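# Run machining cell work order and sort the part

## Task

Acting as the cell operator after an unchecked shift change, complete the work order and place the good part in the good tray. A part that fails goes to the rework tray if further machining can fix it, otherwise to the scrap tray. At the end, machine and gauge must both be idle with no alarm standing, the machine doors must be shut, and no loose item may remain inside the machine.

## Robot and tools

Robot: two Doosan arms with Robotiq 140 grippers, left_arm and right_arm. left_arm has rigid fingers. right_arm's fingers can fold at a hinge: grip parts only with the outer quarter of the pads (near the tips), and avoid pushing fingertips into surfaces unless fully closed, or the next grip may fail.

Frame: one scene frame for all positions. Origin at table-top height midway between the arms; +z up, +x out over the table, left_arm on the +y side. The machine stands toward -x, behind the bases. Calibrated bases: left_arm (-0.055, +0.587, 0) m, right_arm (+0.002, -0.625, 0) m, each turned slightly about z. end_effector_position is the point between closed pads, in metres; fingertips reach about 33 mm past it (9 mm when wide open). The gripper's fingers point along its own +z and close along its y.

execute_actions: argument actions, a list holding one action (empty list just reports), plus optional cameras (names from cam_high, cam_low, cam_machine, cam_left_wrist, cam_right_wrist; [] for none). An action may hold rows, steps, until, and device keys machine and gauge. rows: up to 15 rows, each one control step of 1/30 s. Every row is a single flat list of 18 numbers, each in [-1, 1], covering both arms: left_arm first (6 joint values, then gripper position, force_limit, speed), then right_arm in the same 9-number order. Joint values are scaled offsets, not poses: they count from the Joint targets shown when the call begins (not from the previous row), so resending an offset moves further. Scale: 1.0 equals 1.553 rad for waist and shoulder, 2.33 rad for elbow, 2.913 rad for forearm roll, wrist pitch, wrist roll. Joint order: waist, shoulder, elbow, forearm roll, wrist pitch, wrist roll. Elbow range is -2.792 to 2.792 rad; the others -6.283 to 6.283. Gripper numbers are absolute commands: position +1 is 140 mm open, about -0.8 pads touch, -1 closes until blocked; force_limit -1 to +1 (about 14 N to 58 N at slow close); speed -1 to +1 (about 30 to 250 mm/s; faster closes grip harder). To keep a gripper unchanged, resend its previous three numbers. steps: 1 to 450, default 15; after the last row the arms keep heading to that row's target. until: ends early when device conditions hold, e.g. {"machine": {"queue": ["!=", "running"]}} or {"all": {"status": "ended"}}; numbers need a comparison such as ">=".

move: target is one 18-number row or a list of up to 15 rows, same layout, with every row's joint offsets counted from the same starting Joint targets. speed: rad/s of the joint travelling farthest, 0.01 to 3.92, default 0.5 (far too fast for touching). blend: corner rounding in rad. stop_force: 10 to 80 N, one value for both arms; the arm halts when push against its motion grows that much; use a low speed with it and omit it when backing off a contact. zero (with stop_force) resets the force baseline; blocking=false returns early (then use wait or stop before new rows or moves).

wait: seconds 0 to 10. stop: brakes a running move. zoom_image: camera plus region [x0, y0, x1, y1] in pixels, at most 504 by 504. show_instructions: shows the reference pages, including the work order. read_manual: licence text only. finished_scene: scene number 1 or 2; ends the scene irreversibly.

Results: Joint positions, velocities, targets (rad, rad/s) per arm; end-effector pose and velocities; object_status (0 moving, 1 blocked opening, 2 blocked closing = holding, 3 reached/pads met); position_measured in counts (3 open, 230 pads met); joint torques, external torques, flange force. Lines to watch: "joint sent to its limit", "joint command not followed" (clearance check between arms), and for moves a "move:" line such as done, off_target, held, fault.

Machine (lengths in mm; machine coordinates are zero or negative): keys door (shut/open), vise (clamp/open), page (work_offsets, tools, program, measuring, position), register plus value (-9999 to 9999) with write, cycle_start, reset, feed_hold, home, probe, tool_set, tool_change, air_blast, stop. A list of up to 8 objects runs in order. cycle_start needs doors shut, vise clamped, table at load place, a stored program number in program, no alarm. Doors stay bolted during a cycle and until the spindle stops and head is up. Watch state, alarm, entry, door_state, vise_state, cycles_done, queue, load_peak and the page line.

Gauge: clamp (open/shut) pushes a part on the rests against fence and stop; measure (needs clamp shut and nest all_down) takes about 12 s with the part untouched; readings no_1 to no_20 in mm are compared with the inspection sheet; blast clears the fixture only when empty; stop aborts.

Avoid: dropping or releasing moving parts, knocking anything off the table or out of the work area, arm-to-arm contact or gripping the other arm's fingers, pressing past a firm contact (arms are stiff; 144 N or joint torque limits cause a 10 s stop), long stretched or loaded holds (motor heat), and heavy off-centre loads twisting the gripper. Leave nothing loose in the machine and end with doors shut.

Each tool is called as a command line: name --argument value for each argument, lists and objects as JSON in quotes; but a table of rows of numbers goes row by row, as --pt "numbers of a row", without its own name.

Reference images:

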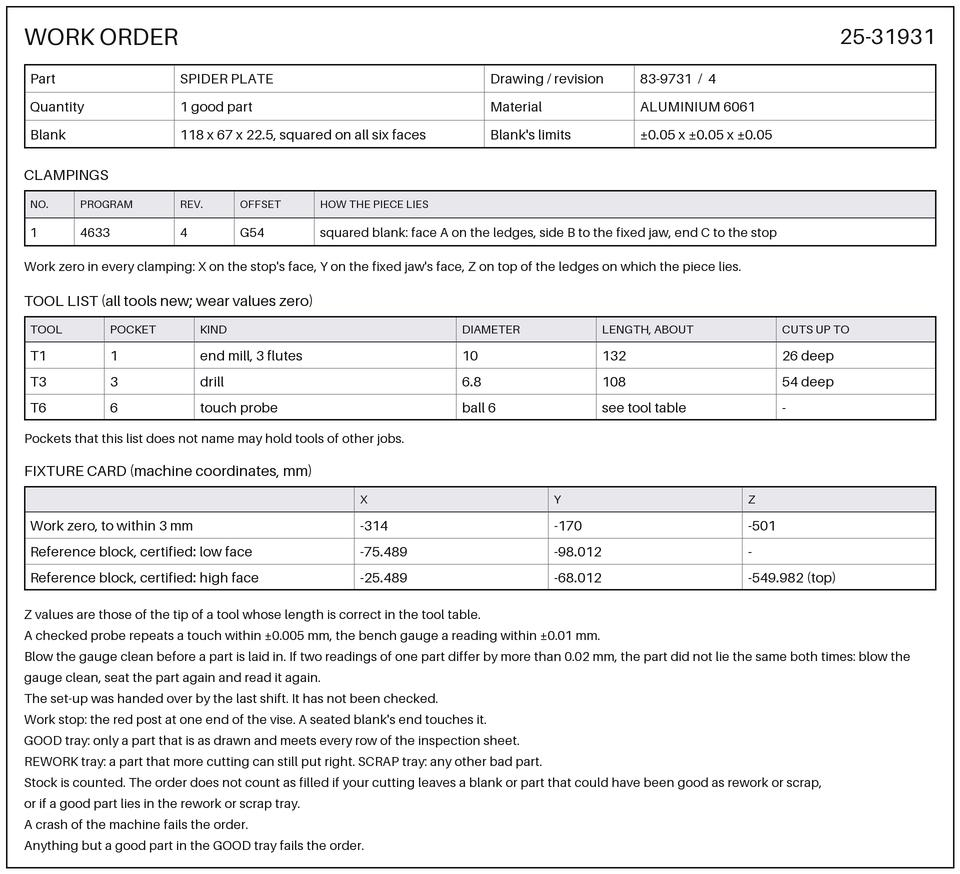

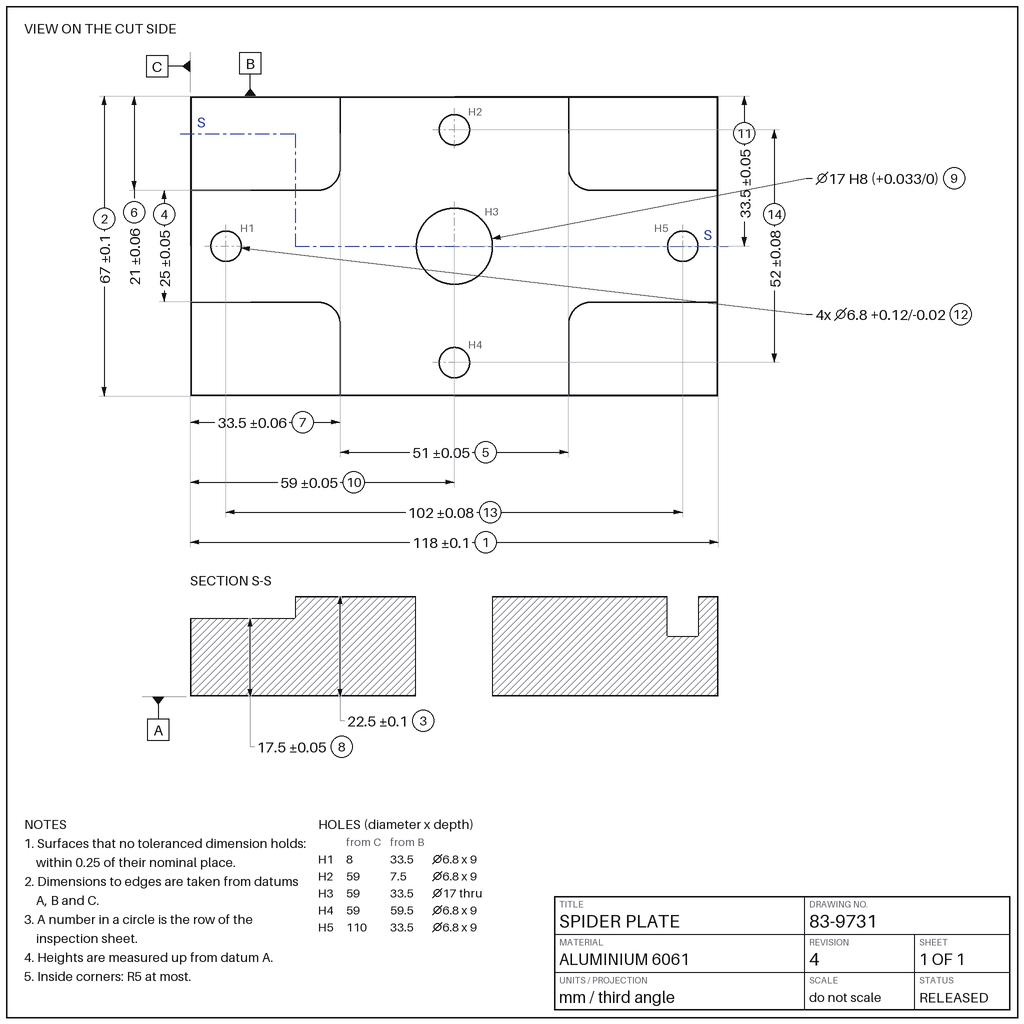

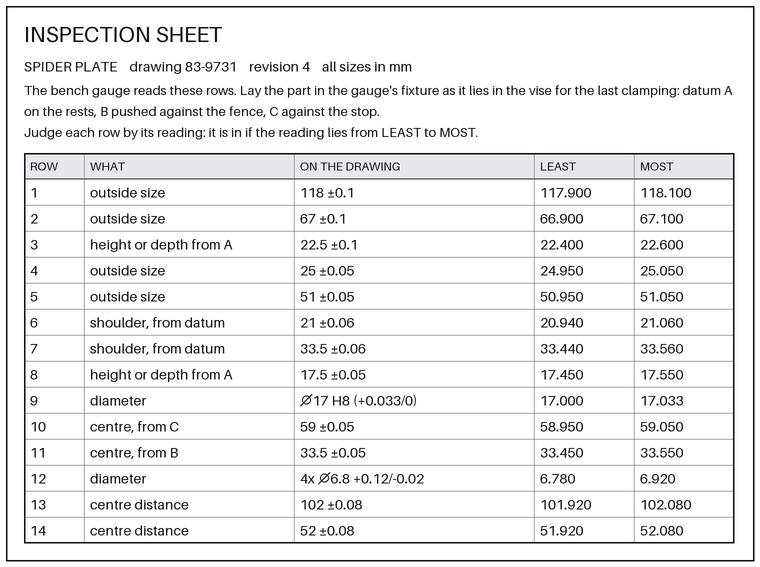

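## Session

execute_actions --actions '[{"machine": {"page": "tools"}, "steps": 2}]'

execute_actions --actions '[{"machine": {"page": "program"}, "steps": 2}]' --cameras '[]'

execute_actions --actions '[{"machine": {"page": "measuring"}, "steps": 2}]' --cameras '[]'

execute_actions --actions '[{"machine": {"page": "work_offsets"}, "steps": 2}]' --cameras '["cam_machine", "cam_high"]'

zoom_image --camera "cam_machine" --region '[200, 170, 504, 474]'

zoom_image --camera "cam_high" --region '[180, 130, 400, 350]'

Scene clock: 0.27 s.
left_arm: end_effector_position=(+0.3827, +0.5716, +0.3691) position_measured=3 object_status=3 end_effector_quat_wxyz=(-0.033, +0.999, +0.005, +0.019) | right_arm: end_effector_position=(+0.4378, -0.5767, +0.3692) position_measured=3 object_status=3 end_effector_quat_wxyz=(+0.000, -0.025, +1.000, +0.000)
Joint positions: left_arm=[-0.195 -0.211 1.886 0.073 1.442 1.383] | right_arm=[-3.002 0.193 -1.87 0 -1.464 1.711]
Joint velocities: within noise
Joint torques (N m): left_arm=[-2.29 -19.65 -39.79 4.93 -0.17 0.15] | right_arm=[-1.06 20.16 40.42 -3.81 0.01 0.09]
External joint torques (N m): left_arm=[2.32 -0.42 -1.83 -0.48 0.05 -0.15] | right_arm=[1.07 1.87 1.35 -0.48 -0.06 -0.09]
Flange force (N): left_arm=[2.6 -5.1 -2.8] | right_arm=[1.7 2.2 -2.7]
Joint targets: left_arm=[-0.195 -0.211 1.886 0.073 1.442 1.383] | right_arm=[-3.002 0.193 -1.870 0.000 -1.464 1.711]
Tool commands: left_gripper/position=+1.0 left_gripper/force_limit=+1.0 left_gripper/speed=+1.0 right_gripper/position=+1.0 right_gripper/force_limit=+1.0 right_gripper/speed=+1.0
machine.tools: t1_length=+131.926 t1_length_wear=+0.000 t1_diameter=+9.990 t1_diameter_wear=-0.187 t1_pocket=+1.000 t2_length=+114.495 t2_length_wear=+0.000 t2_diameter=+7.989 t2_diameter_wear=+0.000 t2_pocket=+2.000 t3_length=+107.713 t3_length_wear=+0.000 t3_diameter=+6.798 t3_diameter_wear=+0.000 t3_pocket=+3.000 t4_length=+138.158 t4_length_wear=+0.000 t4_diameter=+4.995 t4_diameter_wear=+0.000 t4_pocket=+4.000 t5_length=+122.717 t5_length_wear=+0.000 t5_diameter=+4.994 t5_diameter_wear=+0.000 t5_pocket=+5.000 t6_length=+159.680 t6_length_wear=+0.000 t6_diameter=+6.000 t6_diameter_wear=+0.000 t6_pocket=+6.000
machine: state=idle door_state=shut vise_state=closed_empty cycle_status=done cycles_done=0 table_x_mm=0 spindle_rpm=0 page=tools entry=no_entry entries=0 queue=done queue_left=0
gauge: nest=all_up blocks=free clamp_state=open readings=0

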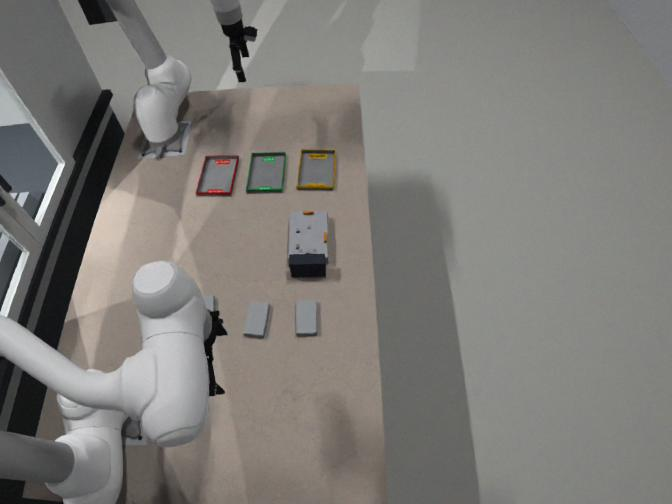

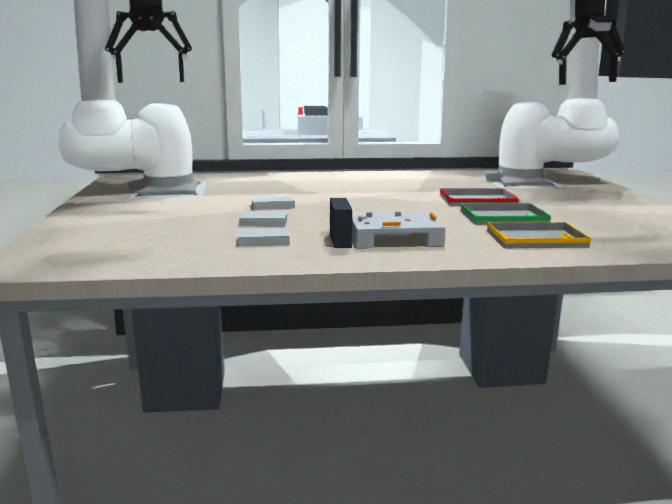

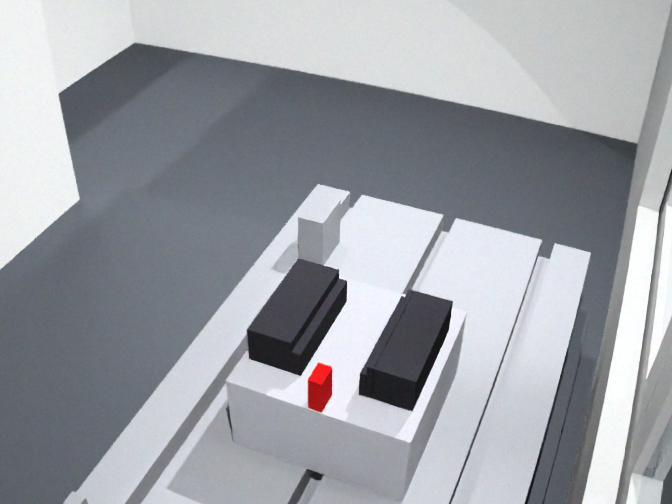

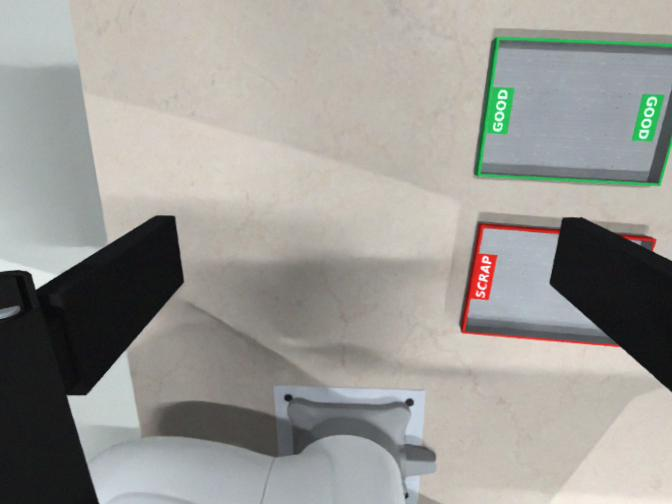

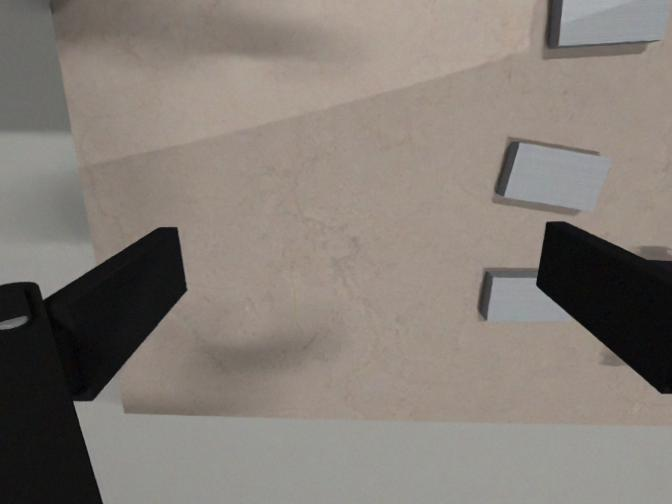

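Scene clock: 0.53 s.
left_arm: end_effector_position=(+0.3827, +0.5716, +0.3691) position_measured=3 object_status=3 end_effector_quat_wxyz=(-0.033, +0.999, +0.005, +0.019) | right_arm: end_effector_position=(+0.4378, -0.5767, +0.3692) position_measured=3 object_status=3 end_effector_quat_wxyz=(+0.000, -0.025, +1.000, +0.000)
Joint positions: left_arm=[-0.195 -0.211 1.886 0.073 1.442 1.383] | right_arm=[-3.002 0.193 -1.87 0 -1.464 1.711]
Joint velocities: within noise
Joint torques (N m): left_arm=[-1.76 -19.5 -39.76 4.93 -0.12 0.15] | right_arm=[-0.38 20.39 40.49 -3.82 -0.04 0.04]
External joint torques (N m): left_arm=[1.75 -0.53 -1.94 -0.47 0 -0.15] | right_arm=[0.45 1.31 1.23 -0.46 -0.01 -0.04]
Flange force (N): left_arm=[2.4 -3.8 -3.0] | right_arm=[0.7 0.9 -2.3]
Joint targets: left_arm=[-0.195 -0.211 1.886 0.073 1.442 1.383] | right_arm=[-3.002 0.193 -1.870 0.000 -1.464 1.711]
Tool commands: left_gripper/position=+1.0 left_gripper/force_limit=+1.0 left_gripper/speed=+1.0 right_gripper/position=+1.0 right_gripper/force_limit=+1.0 right_gripper/speed=+1.0
machine.program: program=+4633 tool_call=+1 tool_in_spindle=+0 program_revision=+4 program_offset=+54 load_peak=+0 stored1_number=+4633 stored1_revision=+4 stored2_number=+6168 stored2_revision=+5 stored3_number=+7310 stored3_revision=+3 stored4_number=+0 stored4_revision=+0 cycles=+0
machine: state=idle door_state=shut vise_state=closed_empty cycle_status=done cycles_done=0 table_x_mm=0 spindle_rpm=0 page=program entry=no_entry entries=0 queue=done queue_left=0
gauge: nest=all_up blocks=free clamp_state=open readings=0
No camera images: "cameras" was empty.

Scene clock: 0.80 s.
left_arm: end_effector_position=(+0.3827, +0.5716, +0.3691) position_measured=3 object_status=3 end_effector_quat_wxyz=(-0.033, +0.999, +0.005, +0.019) | right_arm: end_effector_position=(+0.4378, -0.5767, +0.3692) position_measured=3 object_status=3 end_effector_quat_wxyz=(+0.000, -0.025, +1.000, +0.000)
Joint positions: left_arm=[-0.195 -0.211 1.886 0.073 1.442 1.383] | right_arm=[-3.002 0.193 -1.87 0 -1.464 1.711]
Joint velocities: within noise
Joint torques (N m): left_arm=[-2.44 -19.87 -39.77 4.93 -0.14 0.12] | right_arm=[-0.53 20.34 40.27 -3.84 0.02 0.11]
External joint torques (N m): left_arm=[2.44 -0.11 -1.83 -0.49 0.02 -0.12] | right_arm=[0.51 1.73 1.5 -0.45 -0.07 -0.11]
Flange force (N): left_arm=[3.3 -5.4 -2.6] | right_arm=[1.1 0.9 -2.9]
Joint targets: left_arm=[-0.195 -0.211 1.886 0.073 1.442 1.383] | right_arm=[-3.002 0.193 -1.870 0.000 -1.464 1.711]
Tool commands: left_gripper/position=+1.0 left_gripper/force_limit=+1.0 left_gripper/speed=+1.0 right_gripper/position=+1.0 right_gripper/force_limit=+1.0 right_gripper/speed=+1.0
machine.measuring: probe_x=+0.000 probe_y=+0.000 probe_z=+0.000 probe_move_x=+0.000 probe_move_y=+0.000 probe_move_z=+0.000 probe_radius=+2.990 probe_off_x=+0.000 probe_off_y=+0.000 setter_z=-520.000 probe_touched=+0 probe_found_x=+0.000 probe_found_y=+0.000 probe_found_z=+0.000 set_length=+0.000 set_diameter=+0.000
machine: state=idle door_state=shut vise_state=closed_empty cycle_status=done cycles_done=0 table_x_mm=0 spindle_rpm=0 page=measuring entry=no_entry entries=0 queue=done queue_left=0
gauge: nest=all_up blocks=free clamp_state=open readings=0
No camera images: "cameras" was empty.

Scene clock: 1.07 s.
left_arm: end_effector_position=(+0.3827, +0.5716, +0.3691) position_measured=3 object_status=3 end_effector_quat_wxyz=(-0.033, +0.999, +0.005, +0.019) | right_arm: end_effector_position=(+0.4378, -0.5767, +0.3692) position_measured=3 object_status=3 end_effector_quat_wxyz=(+0.000, -0.025, +1.000, +0.000)
Joint positions: left_arm=[-0.195 -0.211 1.886 0.073 1.442 1.383] | right_arm=[-3.002 0.193 -1.87 0 -1.464 1.711]
Joint velocities: within noise
Joint torques (N m): left_arm=[-2.47 -19.99 -39.92 4.96 -0.15 0.08] | right_arm=[-0.87 20.71 40.56 -3.77 0 0.06]
External joint torques (N m): left_arm=[2.51 -0.17 -1.83 -0.5 0.02 -0.09] | right_arm=[0.95 0.76 1.05 -0.49 -0.05 -0.06]
Flange force (N): left_arm=[3.2 -5.6 -2.6] | right_arm=[0.2 2.0 -2.0]
Joint targets: left_arm=[-0.195 -0.211 1.886 0.073 1.442 1.383] | right_arm=[-3.002 0.193 -1.870 0.000 -1.464 1.711]
Tool commands: left_gripper/position=+1.0 left_gripper/force_limit=+1.0 left_gripper/speed=+1.0 right_gripper/position=+1.0 right_gripper/force_limit=+1.0 right_gripper/speed=+1.0
machine.work_offsets: g54_x=-313.001 g54_y=-169.501 g54_z=-502.797 g55_x=+0.000 g55_y=+0.000 g55_z=+0.000 g56_x=+0.000 g56_y=+0.000 g56_z=+0.000
machine: state=idle door_state=shut vise_state=closed_empty cycle_status=done cycles_done=0 table_x_mm=0 spindle_rpm=0 page=work_offsets entry=no_entry entries=0 queue=done queue_left=0
gauge: nest=all_up blocks=free clamp_state=open readings=0
Images, in order (width x height): cam_high 672x504, cam_machine 672x504.

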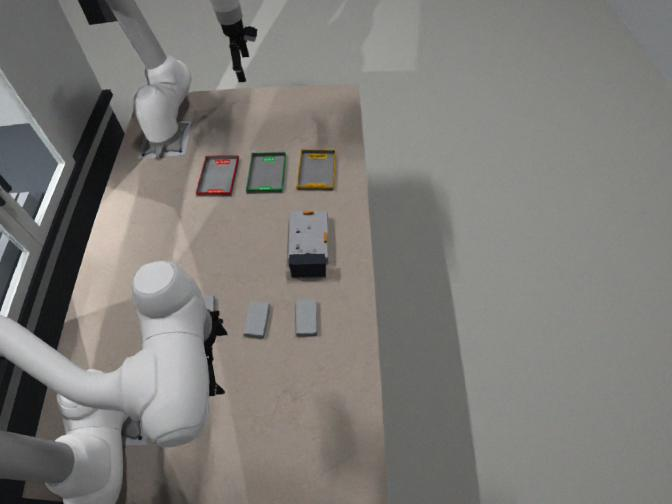

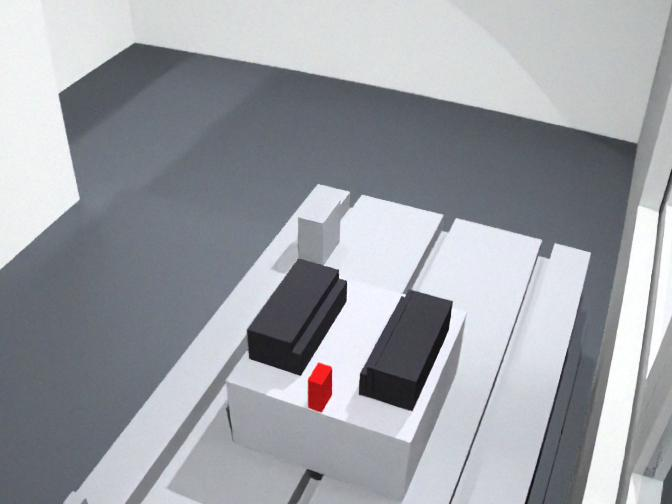

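Scaled by 1.658 from the camera's 672x504 image, which has a finer 960x720 frame.

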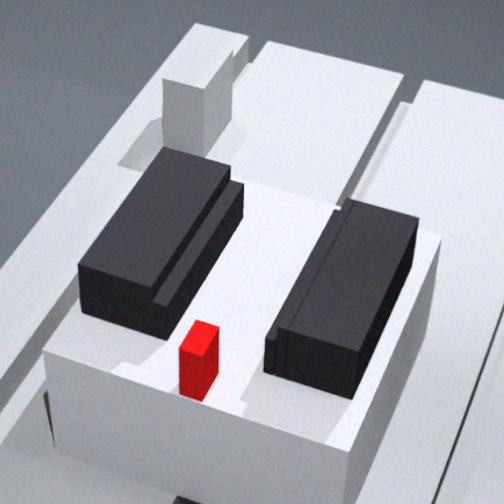

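Scaled by 2.291 from the camera's 672x504 image, which has a finer 960x720 frame.

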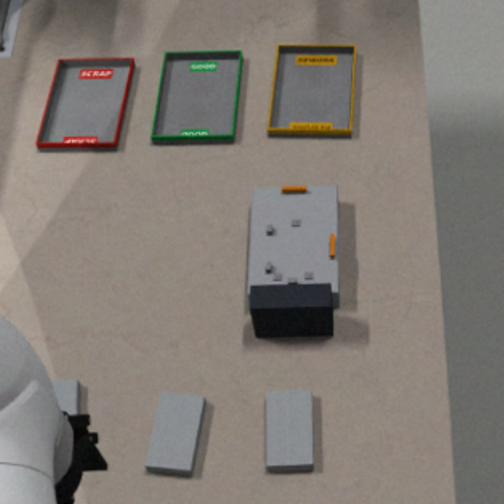

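execute_actions --actions '[{"machine": [{"register": "tool_call", "value": 6, "write": true}, {"tool_change": true, "register": "t1_diameter_wear", "value": 0, "write": true}, {"tool_set": true, "page": "measuring"}, {"air_blast": true}], "gauge": {"blast": true}, "steps": 3}]' --cameras '[]'

move --target '[-0.5529, 0.4198, -0.3393, -0.0251, 0.0561, -0.8276, 0.35, 0, -0.5, 0, 0, 0, 0, 0, 0, 1, 1, 1]' --speed 1.0 --cameras '["cam_left_wrist"]'

zoom_image --camera "cam_left_wrist" --region '[200, 230, 560, 370]'

zoom_image --camera "cam_left_wrist" --region '[450, 0, 650, 220]'

Scene clock: 2.33 s.
left_arm: end_effector_position=(+0.3827, +0.5716, +0.3691) position_measured=3 object_status=3 end_effector_quat_wxyz=(-0.033, +0.999, +0.005, +0.019) | right_arm: end_effector_position=(+0.4378, -0.5767, +0.3692) position_measured=3 object_status=3 end_effector_quat_wxyz=(+0.000, -0.025, +1.000, +0.000)
Joint positions: left_arm=[-0.195 -0.211 1.886 0.073 1.442 1.383] | right_arm=[-3.002 0.193 -1.87 0 -1.464 1.711]
Joint velocities: within noise
Joint torques (N m): left_arm=[-2.44 -19.45 -39.74 4.89 -0.17 0.14] | right_arm=[-0.34 20.62 40.5 -3.87 -0.06 0.03]
External joint torques (N m): left_arm=[2.46 -0.54 -1.89 -0.44 0.05 -0.15] | right_arm=[0.34 1.33 1.23 -0.42 0.01 -0.03]
Flange force (N): left_arm=[2.6 -5.4 -2.9] | right_arm=[0.7 0.7 -2.3]
Joint targets: left_arm=[-0.195 -0.211 1.886 0.073 1.442 1.383] | right_arm=[-3.002 0.193 -1.870 0.000 -1.464 1.711]
Tool commands: left_gripper/position=+1.0 left_gripper/force_limit=+1.0 left_gripper/speed=+1.0 right_gripper/position=+1.0 right_gripper/force_limit=+1.0 right_gripper/speed=+1.0
machine.work_offsets: g54_x=-313.001 g54_y=-169.501 g54_z=-502.797 g55_x=+0.000 g55_y=+0.000 g55_z=+0.000 g56_x=+0.000 g56_y=+0.000 g56_z=+0.000
machine: state=busy door_state=shut vise_state=closed_empty cycle_status=done cycles_done=0 table_x_mm=0 spindle_rpm=0 page=work_offsets entries=3 queue=running queue_left=2
gauge: nest=all_up blocks=free clamp_state=open state=busy message=taken readings=0
No camera images: "cameras" was empty.

Scene clock: 5.33 s.
left_arm: end_effector_position=(+0.3994, -0.1001, +0.3998) position_measured=85 object_status=3 end_effector_quat_wxyz=(+0.000, +0.707, +0.707, +0.000) | right_arm: end_effector_position=(+0.4378, -0.5767, +0.3692) position_measured=3 object_status=3 end_effector_quat_wxyz=(+0.000, -0.025, +1.000, +0.000)
Joint positions: left_arm=[-1.054 0.441 1.095 0 1.605 -1.028] | right_arm=[-3.002 0.193 -1.87 0 -1.464 1.711]
Joint velocities: within noise
Joint torques (N m): left_arm=[-1.88 -88.87 -39.74 4.84 0.05 0.1] | right_arm=[-0.58 20.81 40.37 -3.82 0.01 0.02]
External joint torques (N m): left_arm=[1.97 3.07 -1.99 -0.53 -0.01 -0.1] | right_arm=[0.62 1.04 1.34 -0.45 -0.06 -0.02]
Flange force (N): left_arm=[-7.9 7.9 -3.9] | right_arm=[0.2 1.4 -2.5]
Joint targets: left_arm=[-1.054 0.441 1.095 0.000 1.605 -1.028] | right_arm=[-3.002 0.193 -1.870 0.000 -1.464 1.711]
machine.work_offsets: g54_x=-313.001 g54_y=-169.501 g54_z=-502.797 g55_x=+0.000 g55_y=+0.000 g55_z=+0.000 g56_x=+0.000 g56_y=+0.000 g56_z=+0.000
machine: state=busy door_state=shut vise_state=closed_empty cycle_status=done cycles_done=0 table_x_mm=0 spindle_rpm=0 page=work_offsets entries=3 queue=running queue_left=2
gauge: nest=all_up blocks=free clamp_state=open message=taken readings=0
move: done
Images, in order (width x height): cam_left_wrist 672x504.

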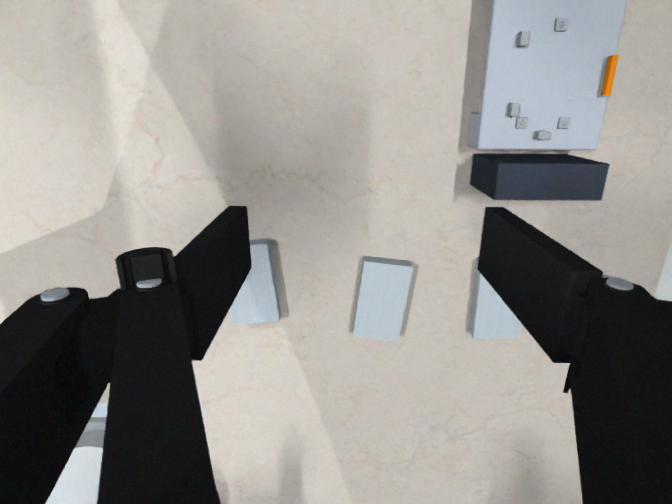

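Scaled by 1.400 from the camera's 672x504 image, which has a finer 960x720 frame.

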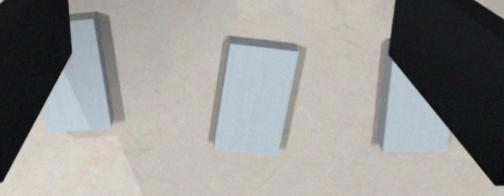

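Scaled by 2.291 from the camera's 672x504 image, which has a finer 960x720 frame.

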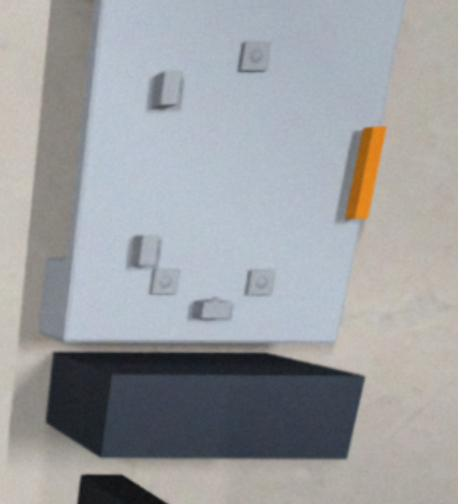

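move --target '[-0.14672, 0.15373, 0.02273, 0, -0.09994, -0.07822, 0.35, 0, -0.5, 0, 0, 0, 0, 0, 0, 1, 1, 1]' --speed 0.4 --cameras '["cam_left_wrist"]'

zoom_image --camera "cam_left_wrist" --region '[260, 80, 440, 300]'

Scene clock: 7.30 s.
left_arm: end_effector_position=(+0.2655, -0.2867, +0.1599) position_measured=85 object_status=3 end_effector_quat_wxyz=(+0.000, +0.707, +0.707, +0.000) | right_arm: end_effector_position=(+0.4378, -0.5767, +0.3692) position_measured=3 object_status=3 end_effector_quat_wxyz=(+0.000, -0.025, +1.000, +0.000)
Joint positions: left_arm=[-1.282 0.68 1.148 0 1.314 -1.255] | right_arm=[-3.002 0.193 -1.87 0 -1.464 1.711]
Joint velocities: within noise
Joint torques (N m): left_arm=[-3.51 -108.56 -38.56 4.64 -0.01 0.04] | right_arm=[-0.43 20.82 40.49 -3.82 0.07 0]
External joint torques (N m): left_arm=[3.85 3.34 -1.76 -0.46 0.05 -0.04] | right_arm=[0.57 0.4 1.1 -0.44 -0.11 0]
Flange force (N): left_arm=[-9.0 7.7 -0.5] | right_arm=[-0.6 1.4 -2.1]
Joint targets: left_arm=[-1.282 0.680 1.148 0.000 1.314 -1.255] | right_arm=[-3.002 0.193 -1.870 0.000 -1.464 1.711]
machine.work_offsets: g54_x=-313.001 g54_y=-169.501 g54_z=-502.797 g55_x=+0.000 g55_y=+0.000 g55_z=+0.000 g56_x=+0.000 g56_y=+0.000 g56_z=+0.000
machine: state=busy door_state=shut vise_state=closed_empty cycle_status=done cycles_done=0 table_x_mm=0 spindle_rpm=0 page=work_offsets entries=3 queue=running queue_left=2
gauge: nest=all_up blocks=free clamp_state=open message=taken readings=0
move: done
Images, in order (width x height): cam_left_wrist 672x504.

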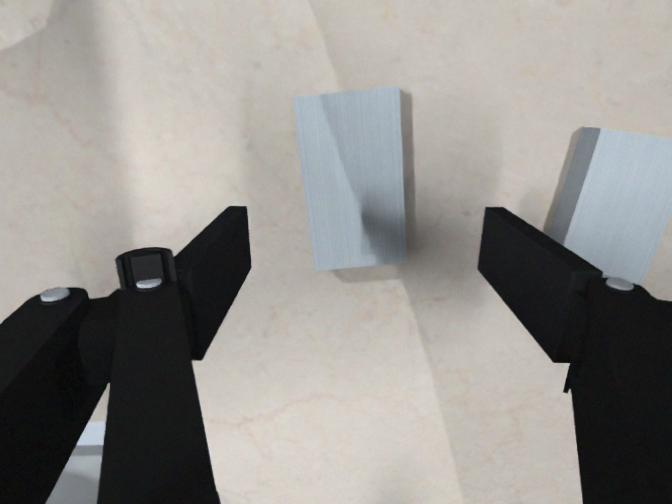

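Scaled by 2.291 from the camera's 672x504 image, which has a finer 960x720 frame.

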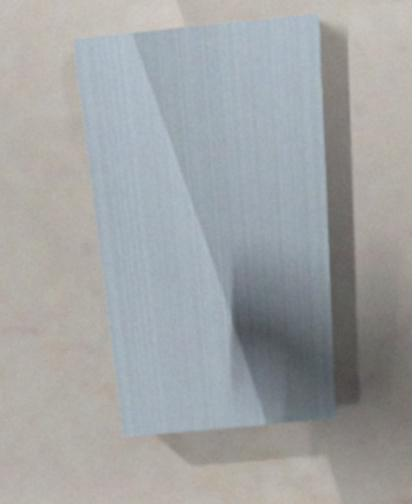

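move --target '[-0.00215, 0.04479, 0.04072, 0, -0.05645, -0.03067, 0.35, 0, -1, 0, 0, 0, 0, 0, 0, 1, 1, 1]' --speed 0.1 --cameras '["cam_left_wrist"]'

execute_actions --actions '[{"rows": [[0,0,0,0,0,0,-1,0,-1,0,0,0,0,0,0,1,1,1]], "steps": 80}]' --cameras '["cam_left_wrist", "cam_low"]'

zoom_image --camera "cam_low" --region '[230, 180, 300, 250]'

Scene clock: 10.73 s.
left_arm: end_effector_position=(+0.2631, -0.2896, +0.0449) position_measured=85 object_status=3 end_effector_quat_wxyz=(+0.000, +0.676, +0.737, +0.000) | right_arm: end_effector_position=(+0.4378, -0.5767, +0.3692) position_measured=3 object_status=3 end_effector_quat_wxyz=(+0.000, -0.025, +1.000, +0.000)
Joint positions: left_arm=[-1.285 0.75 1.243 0 1.15 -1.345] | right_arm=[-3.002 0.193 -1.87 0 -1.464 1.711]
Joint velocities: within noise
Joint torques (N m): left_arm=[-2.65 -113.59 -36.44 4.35 -0.04 0.05] | right_arm=[-0.58 19.97 40.51 -3.81 0.07 0.06]
External joint torques (N m): left_arm=[2.81 5.31 -1.58 -0.43 0.08 -0.05] | right_arm=[0.67 1.62 1.16 -0.46 -0.12 -0.06]
Flange force (N): left_arm=[-11.7 6.2 2.5] | right_arm=[1.4 1.3 -2.4]
Joint targets: left_arm=[-1.285 0.750 1.243 0.000 1.150 -1.345] | right_arm=[-3.002 0.193 -1.870 0.000 -1.464 1.711]
machine.measuring: probe_x=+0.000 probe_y=+0.000 probe_z=+0.000 probe_move_x=+0.000 probe_move_y=+0.000 probe_move_z=+0.000 probe_radius=+2.990 probe_off_x=+0.000 probe_off_y=+0.000 setter_z=-520.000 probe_touched=+0 probe_found_x=+0.000 probe_found_y=+0.000 probe_found_z=+0.000 set_length=+0.000 set_diameter=+0.000
machine: state=busy door_state=shut vise_state=closed_empty cycle_status=moving cycles_done=0 table_x_mm=325 spindle_rpm=0 page=measuring entries=4 queue=running queue_left=1
gauge: nest=all_up blocks=free clamp_state=open message=taken readings=0
move: done
Images, in order (width x height): cam_left_wrist 672x504.

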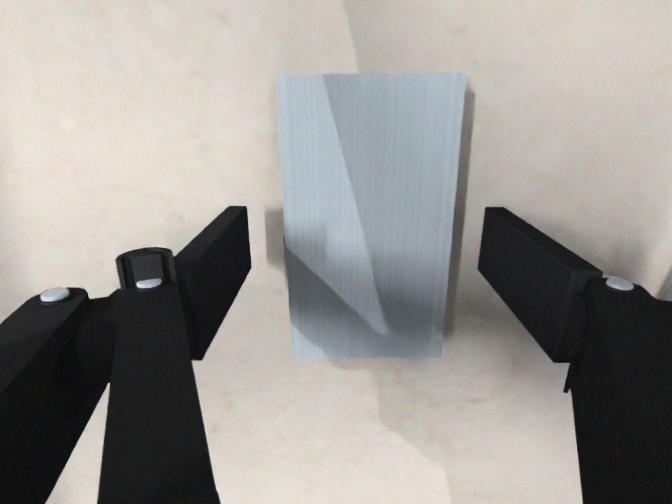

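Scene clock: 13.60 s.
left_arm: end_effector_position=(+0.2631, -0.2896, +0.0449) position_measured=131 object_status=2 end_effector_quat_wxyz=(+0.000, +0.676, +0.737, +0.000) | right_arm: end_effector_position=(+0.4378, -0.5767, +0.3692) position_measured=3 object_status=3 end_effector_quat_wxyz=(+0.000, -0.025, +1.000, +0.000)
Joint positions: left_arm=[-1.285 0.75 1.243 0 1.15 -1.345] | right_arm=[-3.002 0.193 -1.87 0 -1.464 1.711]
Joint velocities: within noise
Joint torques (N m): left_arm=[-1.82 -95.34 -29.55 4.84 -1.59 0.14] | right_arm=[-0.48 20.35 40.41 -3.82 0.04 0.06]
External joint torques (N m): left_arm=[2.08 -13.21 -8.63 -0.9 1.63 -0.14] | right_arm=[0.53 1.34 1.3 -0.45 -0.08 -0.06]
Flange force (N): left_arm=[-5.4 3.6 -17.4] | right_arm=[0.7 1.0 -2.5]
Joint targets: left_arm=[-1.285 0.750 1.243 0.000 1.150 -1.345] | right_arm=[-3.002 0.193 -1.870 0.000 -1.464 1.711]
machine.measuring: probe_x=+0.000 probe_y=+0.000 probe_z=+0.000 probe_move_x=+0.000 probe_move_y=+0.000 probe_move_z=+0.000 probe_radius=+2.990 probe_off_x=+0.000 probe_off_y=+0.000 setter_z=-520.000 probe_touched=+0 probe_found_x=+0.000 probe_found_y=+0.000 probe_found_z=+0.000 set_length=+0.000 set_diameter=+0.000
machine: state=busy door_state=shut vise_state=closed_empty cycle_status=moving cycles_done=0 table_x_mm=325 spindle_rpm=0 page=measuring entries=4 queue=running queue_left=1
gauge: nest=all_up blocks=free clamp_state=open message=taken readings=0
Images, in order (width x height): cam_low 672x504, cam_left_wrist 672x504.

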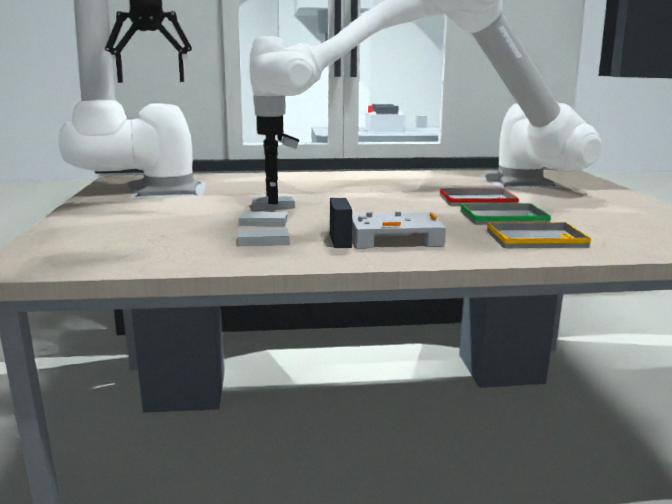

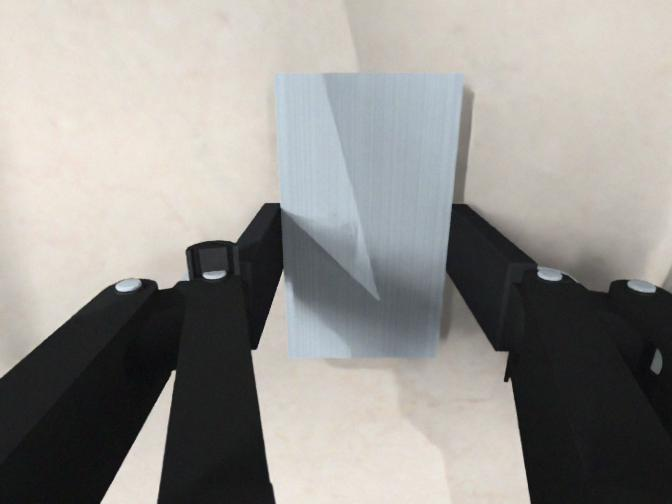

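Scaled by 7.200 from the camera's 672x504 image, which has a finer 960x720 frame.

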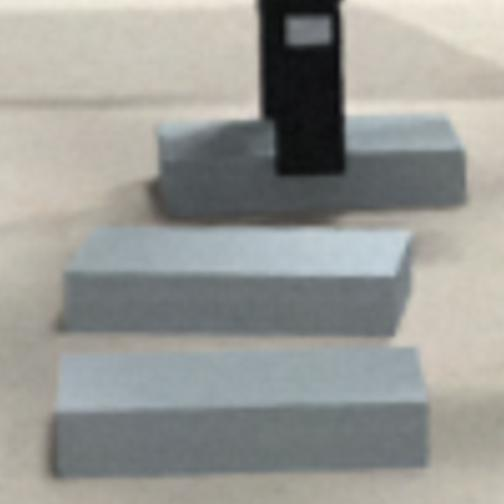

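move --pt "0 -0.06169 -0.09176 0 0.10629 0 -1 0 -1 0 0 0 0 0 0 1 1 1" --pt "-0.13831 -0.19272 -0.01839 0 0.11746 -0.04422 -1 0 -1 0 0 0 0 0 0 1 1 1" --speed '[0.2, 0.3]' --blend '[0.03, 0]' --cameras '["cam_left_wrist"]'

execute_actions --actions '[{"steps": 450, "until": {"machine": {"queue": ["!=", "running"]}}}]' --cameras '[]'

Scene clock: 17.27 s.
left_arm: end_effector_position=(+0.0588, -0.2325, +0.3336) position_measured=131 object_status=2 end_effector_quat_wxyz=(+0.000, +0.707, +0.707, +0.000) | right_arm: end_effector_position=(+0.4378, -0.5767, +0.3692) position_measured=3 object_status=3 end_effector_quat_wxyz=(+0.000, -0.025, +1.000, +0.000)
Joint positions: left_arm=[-1.5 0.45 1.2 0 1.492 -1.474] | right_arm=[-3.002 0.193 -1.87 0 -1.464 1.711]
Joint velocities: within noise
Joint torques (N m): left_arm=[-2.43 -94.72 -42.18 4.73 0.02 0.14] | right_arm=[-0.28 20.42 40.43 -3.83 0.01 0.03]
External joint torques (N m): left_arm=[2.5 8.71 0.78 -0.46 0.03 -0.14] | right_arm=[0.3 1.46 1.2 -0.44 -0.06 -0.03]
Flange force (N): left_arm=[-12.7 4.6 2.4] | right_arm=[1.0 0.6 -2.4]
Joint targets: left_arm=[-1.500 0.450 1.200 0.000 1.492 -1.474] | right_arm=[-3.002 0.193 -1.870 0.000 -1.464 1.711]
machine.measuring: probe_x=+0.000 probe_y=+0.000 probe_z=+0.000 probe_move_x=+0.000 probe_move_y=+0.000 probe_move_z=+0.000 probe_radius=+2.990 probe_off_x=+0.000 probe_off_y=+0.000 setter_z=-520.000 probe_touched=+0 probe_found_x=+0.000 probe_found_y=+0.000 probe_found_z=+0.000 set_length=+0.000 set_diameter=+0.000
machine: state=busy door_state=shut vise_state=closed_empty cycle_status=moving cycles_done=0 table_x_mm=325 spindle_rpm=0 page=measuring entries=4 queue=running queue_left=1
gauge: nest=all_up blocks=free clamp_state=open message=taken readings=0
move: done
Images, in order (width x height): cam_left_wrist 672x504.

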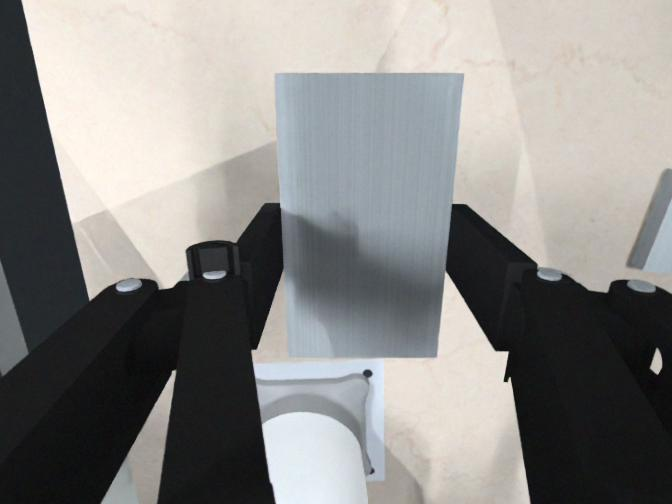

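Scene clock: 28.40 s.
left_arm: end_effector_position=(+0.0587, -0.2325, +0.3337) position_measured=131 object_status=2 end_effector_quat_wxyz=(+0.000, +0.707, +0.707, +0.000) | right_arm: end_effector_position=(+0.4378, -0.5767, +0.3692) position_measured=3 object_status=3 end_effector_quat_wxyz=(+0.000, -0.025, +1.000, +0.000)
Joint positions: left_arm=[-1.5 0.45 1.2 0 1.492 -1.474] | right_arm=[-3.002 0.193 -1.87 0 -1.464 1.711]
Joint velocities: within noise
Joint torques (N m): left_arm=[-2.39 -94 -42.21 4.77 0.01 0.14] | right_arm=[-0.74 20.79 40.48 -3.82 -0.01 0]
External joint torques (N m): left_arm=[2.46 7.55 0.65 -0.49 0.04 -0.14] | right_arm=[0.75 1.17 1.24 -0.45 -0.04 0]
Flange force (N): left_arm=[-11.0 4.4 2.0] | right_arm=[0.6 1.7 -2.3]
Joint targets: left_arm=[-1.500 0.450 1.200 0.000 1.492 -1.474] | right_arm=[-3.002 0.193 -1.870 0.000 -1.464 1.711]
Tool commands: left_gripper/position=-1.0 left_gripper/force_limit=+0.0 left_gripper/speed=-1.0 right_gripper/position=+1.0 right_gripper/force_limit=+1.0 right_gripper/speed=+1.0
machine.measuring: probe_x=+0.000 probe_y=+0.000 probe_z=+0.000 probe_move_x=+0.000 probe_move_y=+0.000 probe_move_z=+0.000 probe_radius=+2.990 probe_off_x=+0.000 probe_off_y=+0.000 setter_z=-520.000 probe_touched=+0 probe_found_x=+0.000 probe_found_y=+0.000 probe_found_z=+0.000 set_length=+159.684 set_diameter=+5.998
machine: state=idle door_state=shut vise_state=closed_empty cycle_status=done cycles_done=0 table_x_mm=0 spindle_rpm=0 page=measuring entries=5 queue=done queue_left=0
gauge: nest=all_up blocks=free clamp_state=open message=taken readings=0
No camera images: "cameras" was empty.

execute_actions --actions '[{"machine": [{"register": "probe_x", "value": -50.5, "write": true}, {"register": "probe_y", "value": -83, "write": true}, {"register": "probe_z", "value": -541, "write": true}, {"register": "probe_move_z", "value": -13, "write": true, "probe": true}], "steps": 450, "until": {"machine": {"queue": ["!=", "running"]}}}]' --cameras '[]'

execute_actions --actions '[{"machine": [{"register": "probe_x", "value": -87, "write": true}, {"register": "probe_z", "value": -558, "write": true}, {"register": "probe_move_z", "value": 0, "write": true}, {"register": "probe_move_x", "value": 15, "write": true, "probe": true}], "steps": 450, "until": {"machine": {"queue": ["!=", "running"]}}}]' --cameras '[]'

execute_actions --actions '[{"machine": [{"register": "probe_x", "value": -50.5, "write": true}, {"register": "probe_y", "value": -57, "write": true}, {"register": "probe_move_x", "value": 0, "write": true}, {"register": "probe_move_y", "value": -15, "write": true, "probe": true}], "steps": 450, "until": {"machine": {"queue": ["!=", "running"]}}}]' --cameras '[]'

execute_actions --actions '[{"machine": [{"register": "probe_x", "value": -258, "write": true}, {"register": "probe_y", "value": -173, "write": true}, {"register": "probe_z", "value": -492, "write": true}, {"register": "probe_move_y", "value": 0, "write": true}, {"register": "probe_move_z", "value": -16, "write": true, "probe": true}], "steps": 450, "until": {"machine": {"queue": ["!=", "running"]}}}]' --cameras '[]'

Scene clock: 39.97 s.
left_arm: end_effector_position=(+0.0587, -0.2325, +0.3337) position_measured=131 object_status=2 end_effector_quat_wxyz=(+0.000, +0.707, +0.707, +0.000) | right_arm: end_effector_position=(+0.4378, -0.5767, +0.3692) position_measured=3 object_status=3 end_effector_quat_wxyz=(+0.000, -0.025, +1.000, +0.000)
Joint positions: left_arm=[-1.5 0.45 1.2 0 1.492 -1.474] | right_arm=[-3.002 0.193 -1.87 0 -1.464 1.711]
Joint velocities: within noise
Joint torques (N m): left_arm=[-2.3 -94.2 -42.02 4.76 0.09 0.07] | right_arm=[-0.87 20.19 40.61 -3.82 -0.04 0.04]
External joint torques (N m): left_arm=[2.35 7.89 0.54 -0.49 -0.05 -0.07] | right_arm=[0.91 1.7 1.08 -0.46 -0.01 -0.04]
Flange force (N): left_arm=[-11.8 4.4 2.0] | right_arm=[1.7 1.9 -2.1]
Joint targets: left_arm=[-1.500 0.450 1.200 0.000 1.492 -1.474] | right_arm=[-3.002 0.193 -1.870 0.000 -1.464 1.711]
Tool commands: left_gripper/position=-1.0 left_gripper/force_limit=+0.0 left_gripper/speed=-1.0 right_gripper/position=+1.0 right_gripper/force_limit=+1.0 right_gripper/speed=+1.0
machine.measuring: probe_x=-50.500 probe_y=-83.000 probe_z=-541.000 probe_move_x=+0.000 probe_move_y=+0.000 probe_move_z=-13.000 probe_radius=+2.990 probe_off_x=+0.000 probe_off_y=+0.000 setter_z=-520.000 probe_touched=+1 probe_found_x=-50.500 probe_found_y=-83.000 probe_found_z=-549.983 set_length=+159.684 set_diameter=+5.998
machine: state=idle door_state=shut vise_state=closed_empty cycle_status=done cycles_done=0 table_x_mm=0 spindle_rpm=0 page=measuring entries=10 queue=done queue_left=0
gauge: nest=all_up blocks=free clamp_state=open message=taken readings=0
No camera images: "cameras" was empty.

Scene clock: 48.60 s.
left_arm: end_effector_position=(+0.0587, -0.2325, +0.3337) position_measured=131 object_status=2 end_effector_quat_wxyz=(+0.000, +0.707, +0.707, +0.000) | right_arm: end_effector_position=(+0.4378, -0.5767, +0.3692) position_measured=3 object_status=3 end_effector_quat_wxyz=(+0.000, -0.025, +1.000, +0.000)
Joint positions: left_arm=[-1.5 0.45 1.2 0 1.492 -1.474] | right_arm=[-3.002 0.193 -1.87 0 -1.464 1.711]
Joint velocities: within noise
Joint torques (N m): left_arm=[-2.18 -94.06 -42.13 4.72 0.09 0.09] | right_arm=[-0.71 20.6 40.52 -3.89 -0.01 0.07]
External joint torques (N m): left_arm=[2.24 7.79 0.63 -0.45 -0.05 -0.09] | right_arm=[0.66 1.69 1.27 -0.4 -0.05 -0.07]
Flange force (N): left_arm=[-11.4 4.2 2.1] | right_arm=[1.4 1.3 -2.5]
Joint targets: left_arm=[-1.500 0.450 1.200 0.000 1.492 -1.474] | right_arm=[-3.002 0.193 -1.870 0.000 -1.464 1.711]
Tool commands: left_gripper/position=-1.0 left_gripper/force_limit=+0.0 left_gripper/speed=-1.0 right_gripper/position=+1.0 right_gripper/force_limit=+1.0 right_gripper/speed=+1.0
machine.measuring: probe_x=-87.000 probe_y=-83.000 probe_z=-558.000 probe_move_x=+15.000 probe_move_y=+0.000 probe_move_z=+0.000 probe_radius=+2.990 probe_off_x=+0.000 probe_off_y=+0.000 setter_z=-520.000 probe_touched=+1 probe_found_x=-75.490 probe_found_y=-83.000 probe_found_z=-558.000 set_length=+159.684 set_diameter=+5.998
machine: state=idle door_state=shut vise_state=closed_empty cycle_status=done cycles_done=0 table_x_mm=0 spindle_rpm=0 page=measuring entries=15 queue=done queue_left=0
gauge: nest=all_up blocks=free clamp_state=open message=taken readings=0
No camera images: "cameras" was empty.

Scene clock: 57.23 s.
left_arm: end_effector_position=(+0.0587, -0.2325, +0.3337) position_measured=131 object_status=2 end_effector_quat_wxyz=(+0.000, +0.707, +0.707, +0.000) | right_arm: end_effector_position=(+0.4378, -0.5767, +0.3692) position_measured=3 object_status=3 end_effector_quat_wxyz=(+0.000, -0.025, +1.000, +0.000)
Joint positions: left_arm=[-1.5 0.45 1.2 0 1.492 -1.474] | right_arm=[-3.002 0.193 -1.87 0 -1.464 1.711]
Joint velocities: within noise
Joint torques (N m): left_arm=[-2.31 -94.28 -42.21 4.73 0.09 0.1] | right_arm=[-0.61 20.49 40.43 -3.85 0.01 0.06]
External joint torques (N m): left_arm=[2.4 7.81 0.69 -0.45 -0.05 -0.1] | right_arm=[0.6 1.55 1.32 -0.43 -0.07 -0.06]
Flange force (N): left_arm=[-11.3 4.4 2.2] | right_arm=[1.1 1.2 -2.6]
Joint targets: left_arm=[-1.500 0.450 1.200 0.000 1.492 -1.474] | right_arm=[-3.002 0.193 -1.870 0.000 -1.464 1.711]
Tool commands: left_gripper/position=-1.0 left_gripper/force_limit=+0.0 left_gripper/speed=-1.0 right_gripper/position=+1.0 right_gripper/force_limit=+1.0 right_gripper/speed=+1.0
machine.measuring: probe_x=-50.500 probe_y=-57.000 probe_z=-558.000 probe_move_x=+0.000 probe_move_y=-15.000 probe_move_z=+0.000 probe_radius=+2.990 probe_off_x=+0.000 probe_off_y=+0.000 setter_z=-520.000 probe_touched=+1 probe_found_x=-50.500 probe_found_y=-68.011 probe_found_z=-558.000 set_length=+159.684 set_diameter=+5.998
machine: state=idle door_state=shut vise_state=closed_empty cycle_status=done cycles_done=0 table_x_mm=0 spindle_rpm=0 page=measuring entries=20 queue=done queue_left=0
gauge: nest=all_up blocks=free clamp_state=open message=taken readings=0
No camera images: "cameras" was empty.

Scene clock: 65.83 s.
left_arm: end_effector_position=(+0.0587, -0.2325, +0.3337) position_measured=131 object_status=2 end_effector_quat_wxyz=(+0.000, +0.707, +0.707, +0.000) | right_arm: end_effector_position=(+0.4378, -0.5767, +0.3692) position_measured=3 object_status=3 end_effector_quat_wxyz=(+0.000, -0.025, +1.000, +0.000)
Joint positions: left_arm=[-1.5 0.45 1.2 0 1.492 -1.474] | right_arm=[-3.002 0.193 -1.87 0 -1.464 1.711]
Joint velocities: within noise
Joint torques (N m): left_arm=[-2.29 -94.02 -42.2 4.71 0.08 0.07] | right_arm=[-1.04 20.12 40.4 -3.84 0.03 0.1]
External joint torques (N m): left_arm=[2.5 7.45 0.61 -0.43 -0.03 -0.07] | right_arm=[1.2 0.92 1.11 -0.42 -0.07 -0.1]
Flange force (N): left_arm=[-10.9 4.5 2.0] | right_arm=[0.5 2.5 -2.1]
Joint targets: left_arm=[-1.500 0.450 1.200 0.000 1.492 -1.474] | right_arm=[-3.002 0.193 -1.870 0.000 -1.464 1.711]
Tool commands: left_gripper/position=-1.0 left_gripper/force_limit=+0.0 left_gripper/speed=-1.0 right_gripper/position=+1.0 right_gripper/force_limit=+1.0 right_gripper/speed=+1.0
machine.measuring: probe_x=-258.000 probe_y=-173.000 probe_z=-492.000 probe_move_x=+0.000 probe_move_y=+0.000 probe_move_z=-16.000 probe_radius=+2.990 probe_off_x=+0.000 probe_off_y=+0.000 setter_z=-520.000 probe_touched=+1 probe_found_x=-258.000 probe_found_y=-173.000 probe_found_z=-502.800 set_length=+159.684 set_diameter=+5.998
machine: state=idle door_state=shut vise_state=closed_empty cycle_status=done cycles_done=0 table_x_mm=0 spindle_rpm=0 page=measuring entries=26 queue=done queue_left=0
gauge: nest=all_up blocks=free clamp_state=open message=taken readings=0
No camera images: "cameras" was empty.


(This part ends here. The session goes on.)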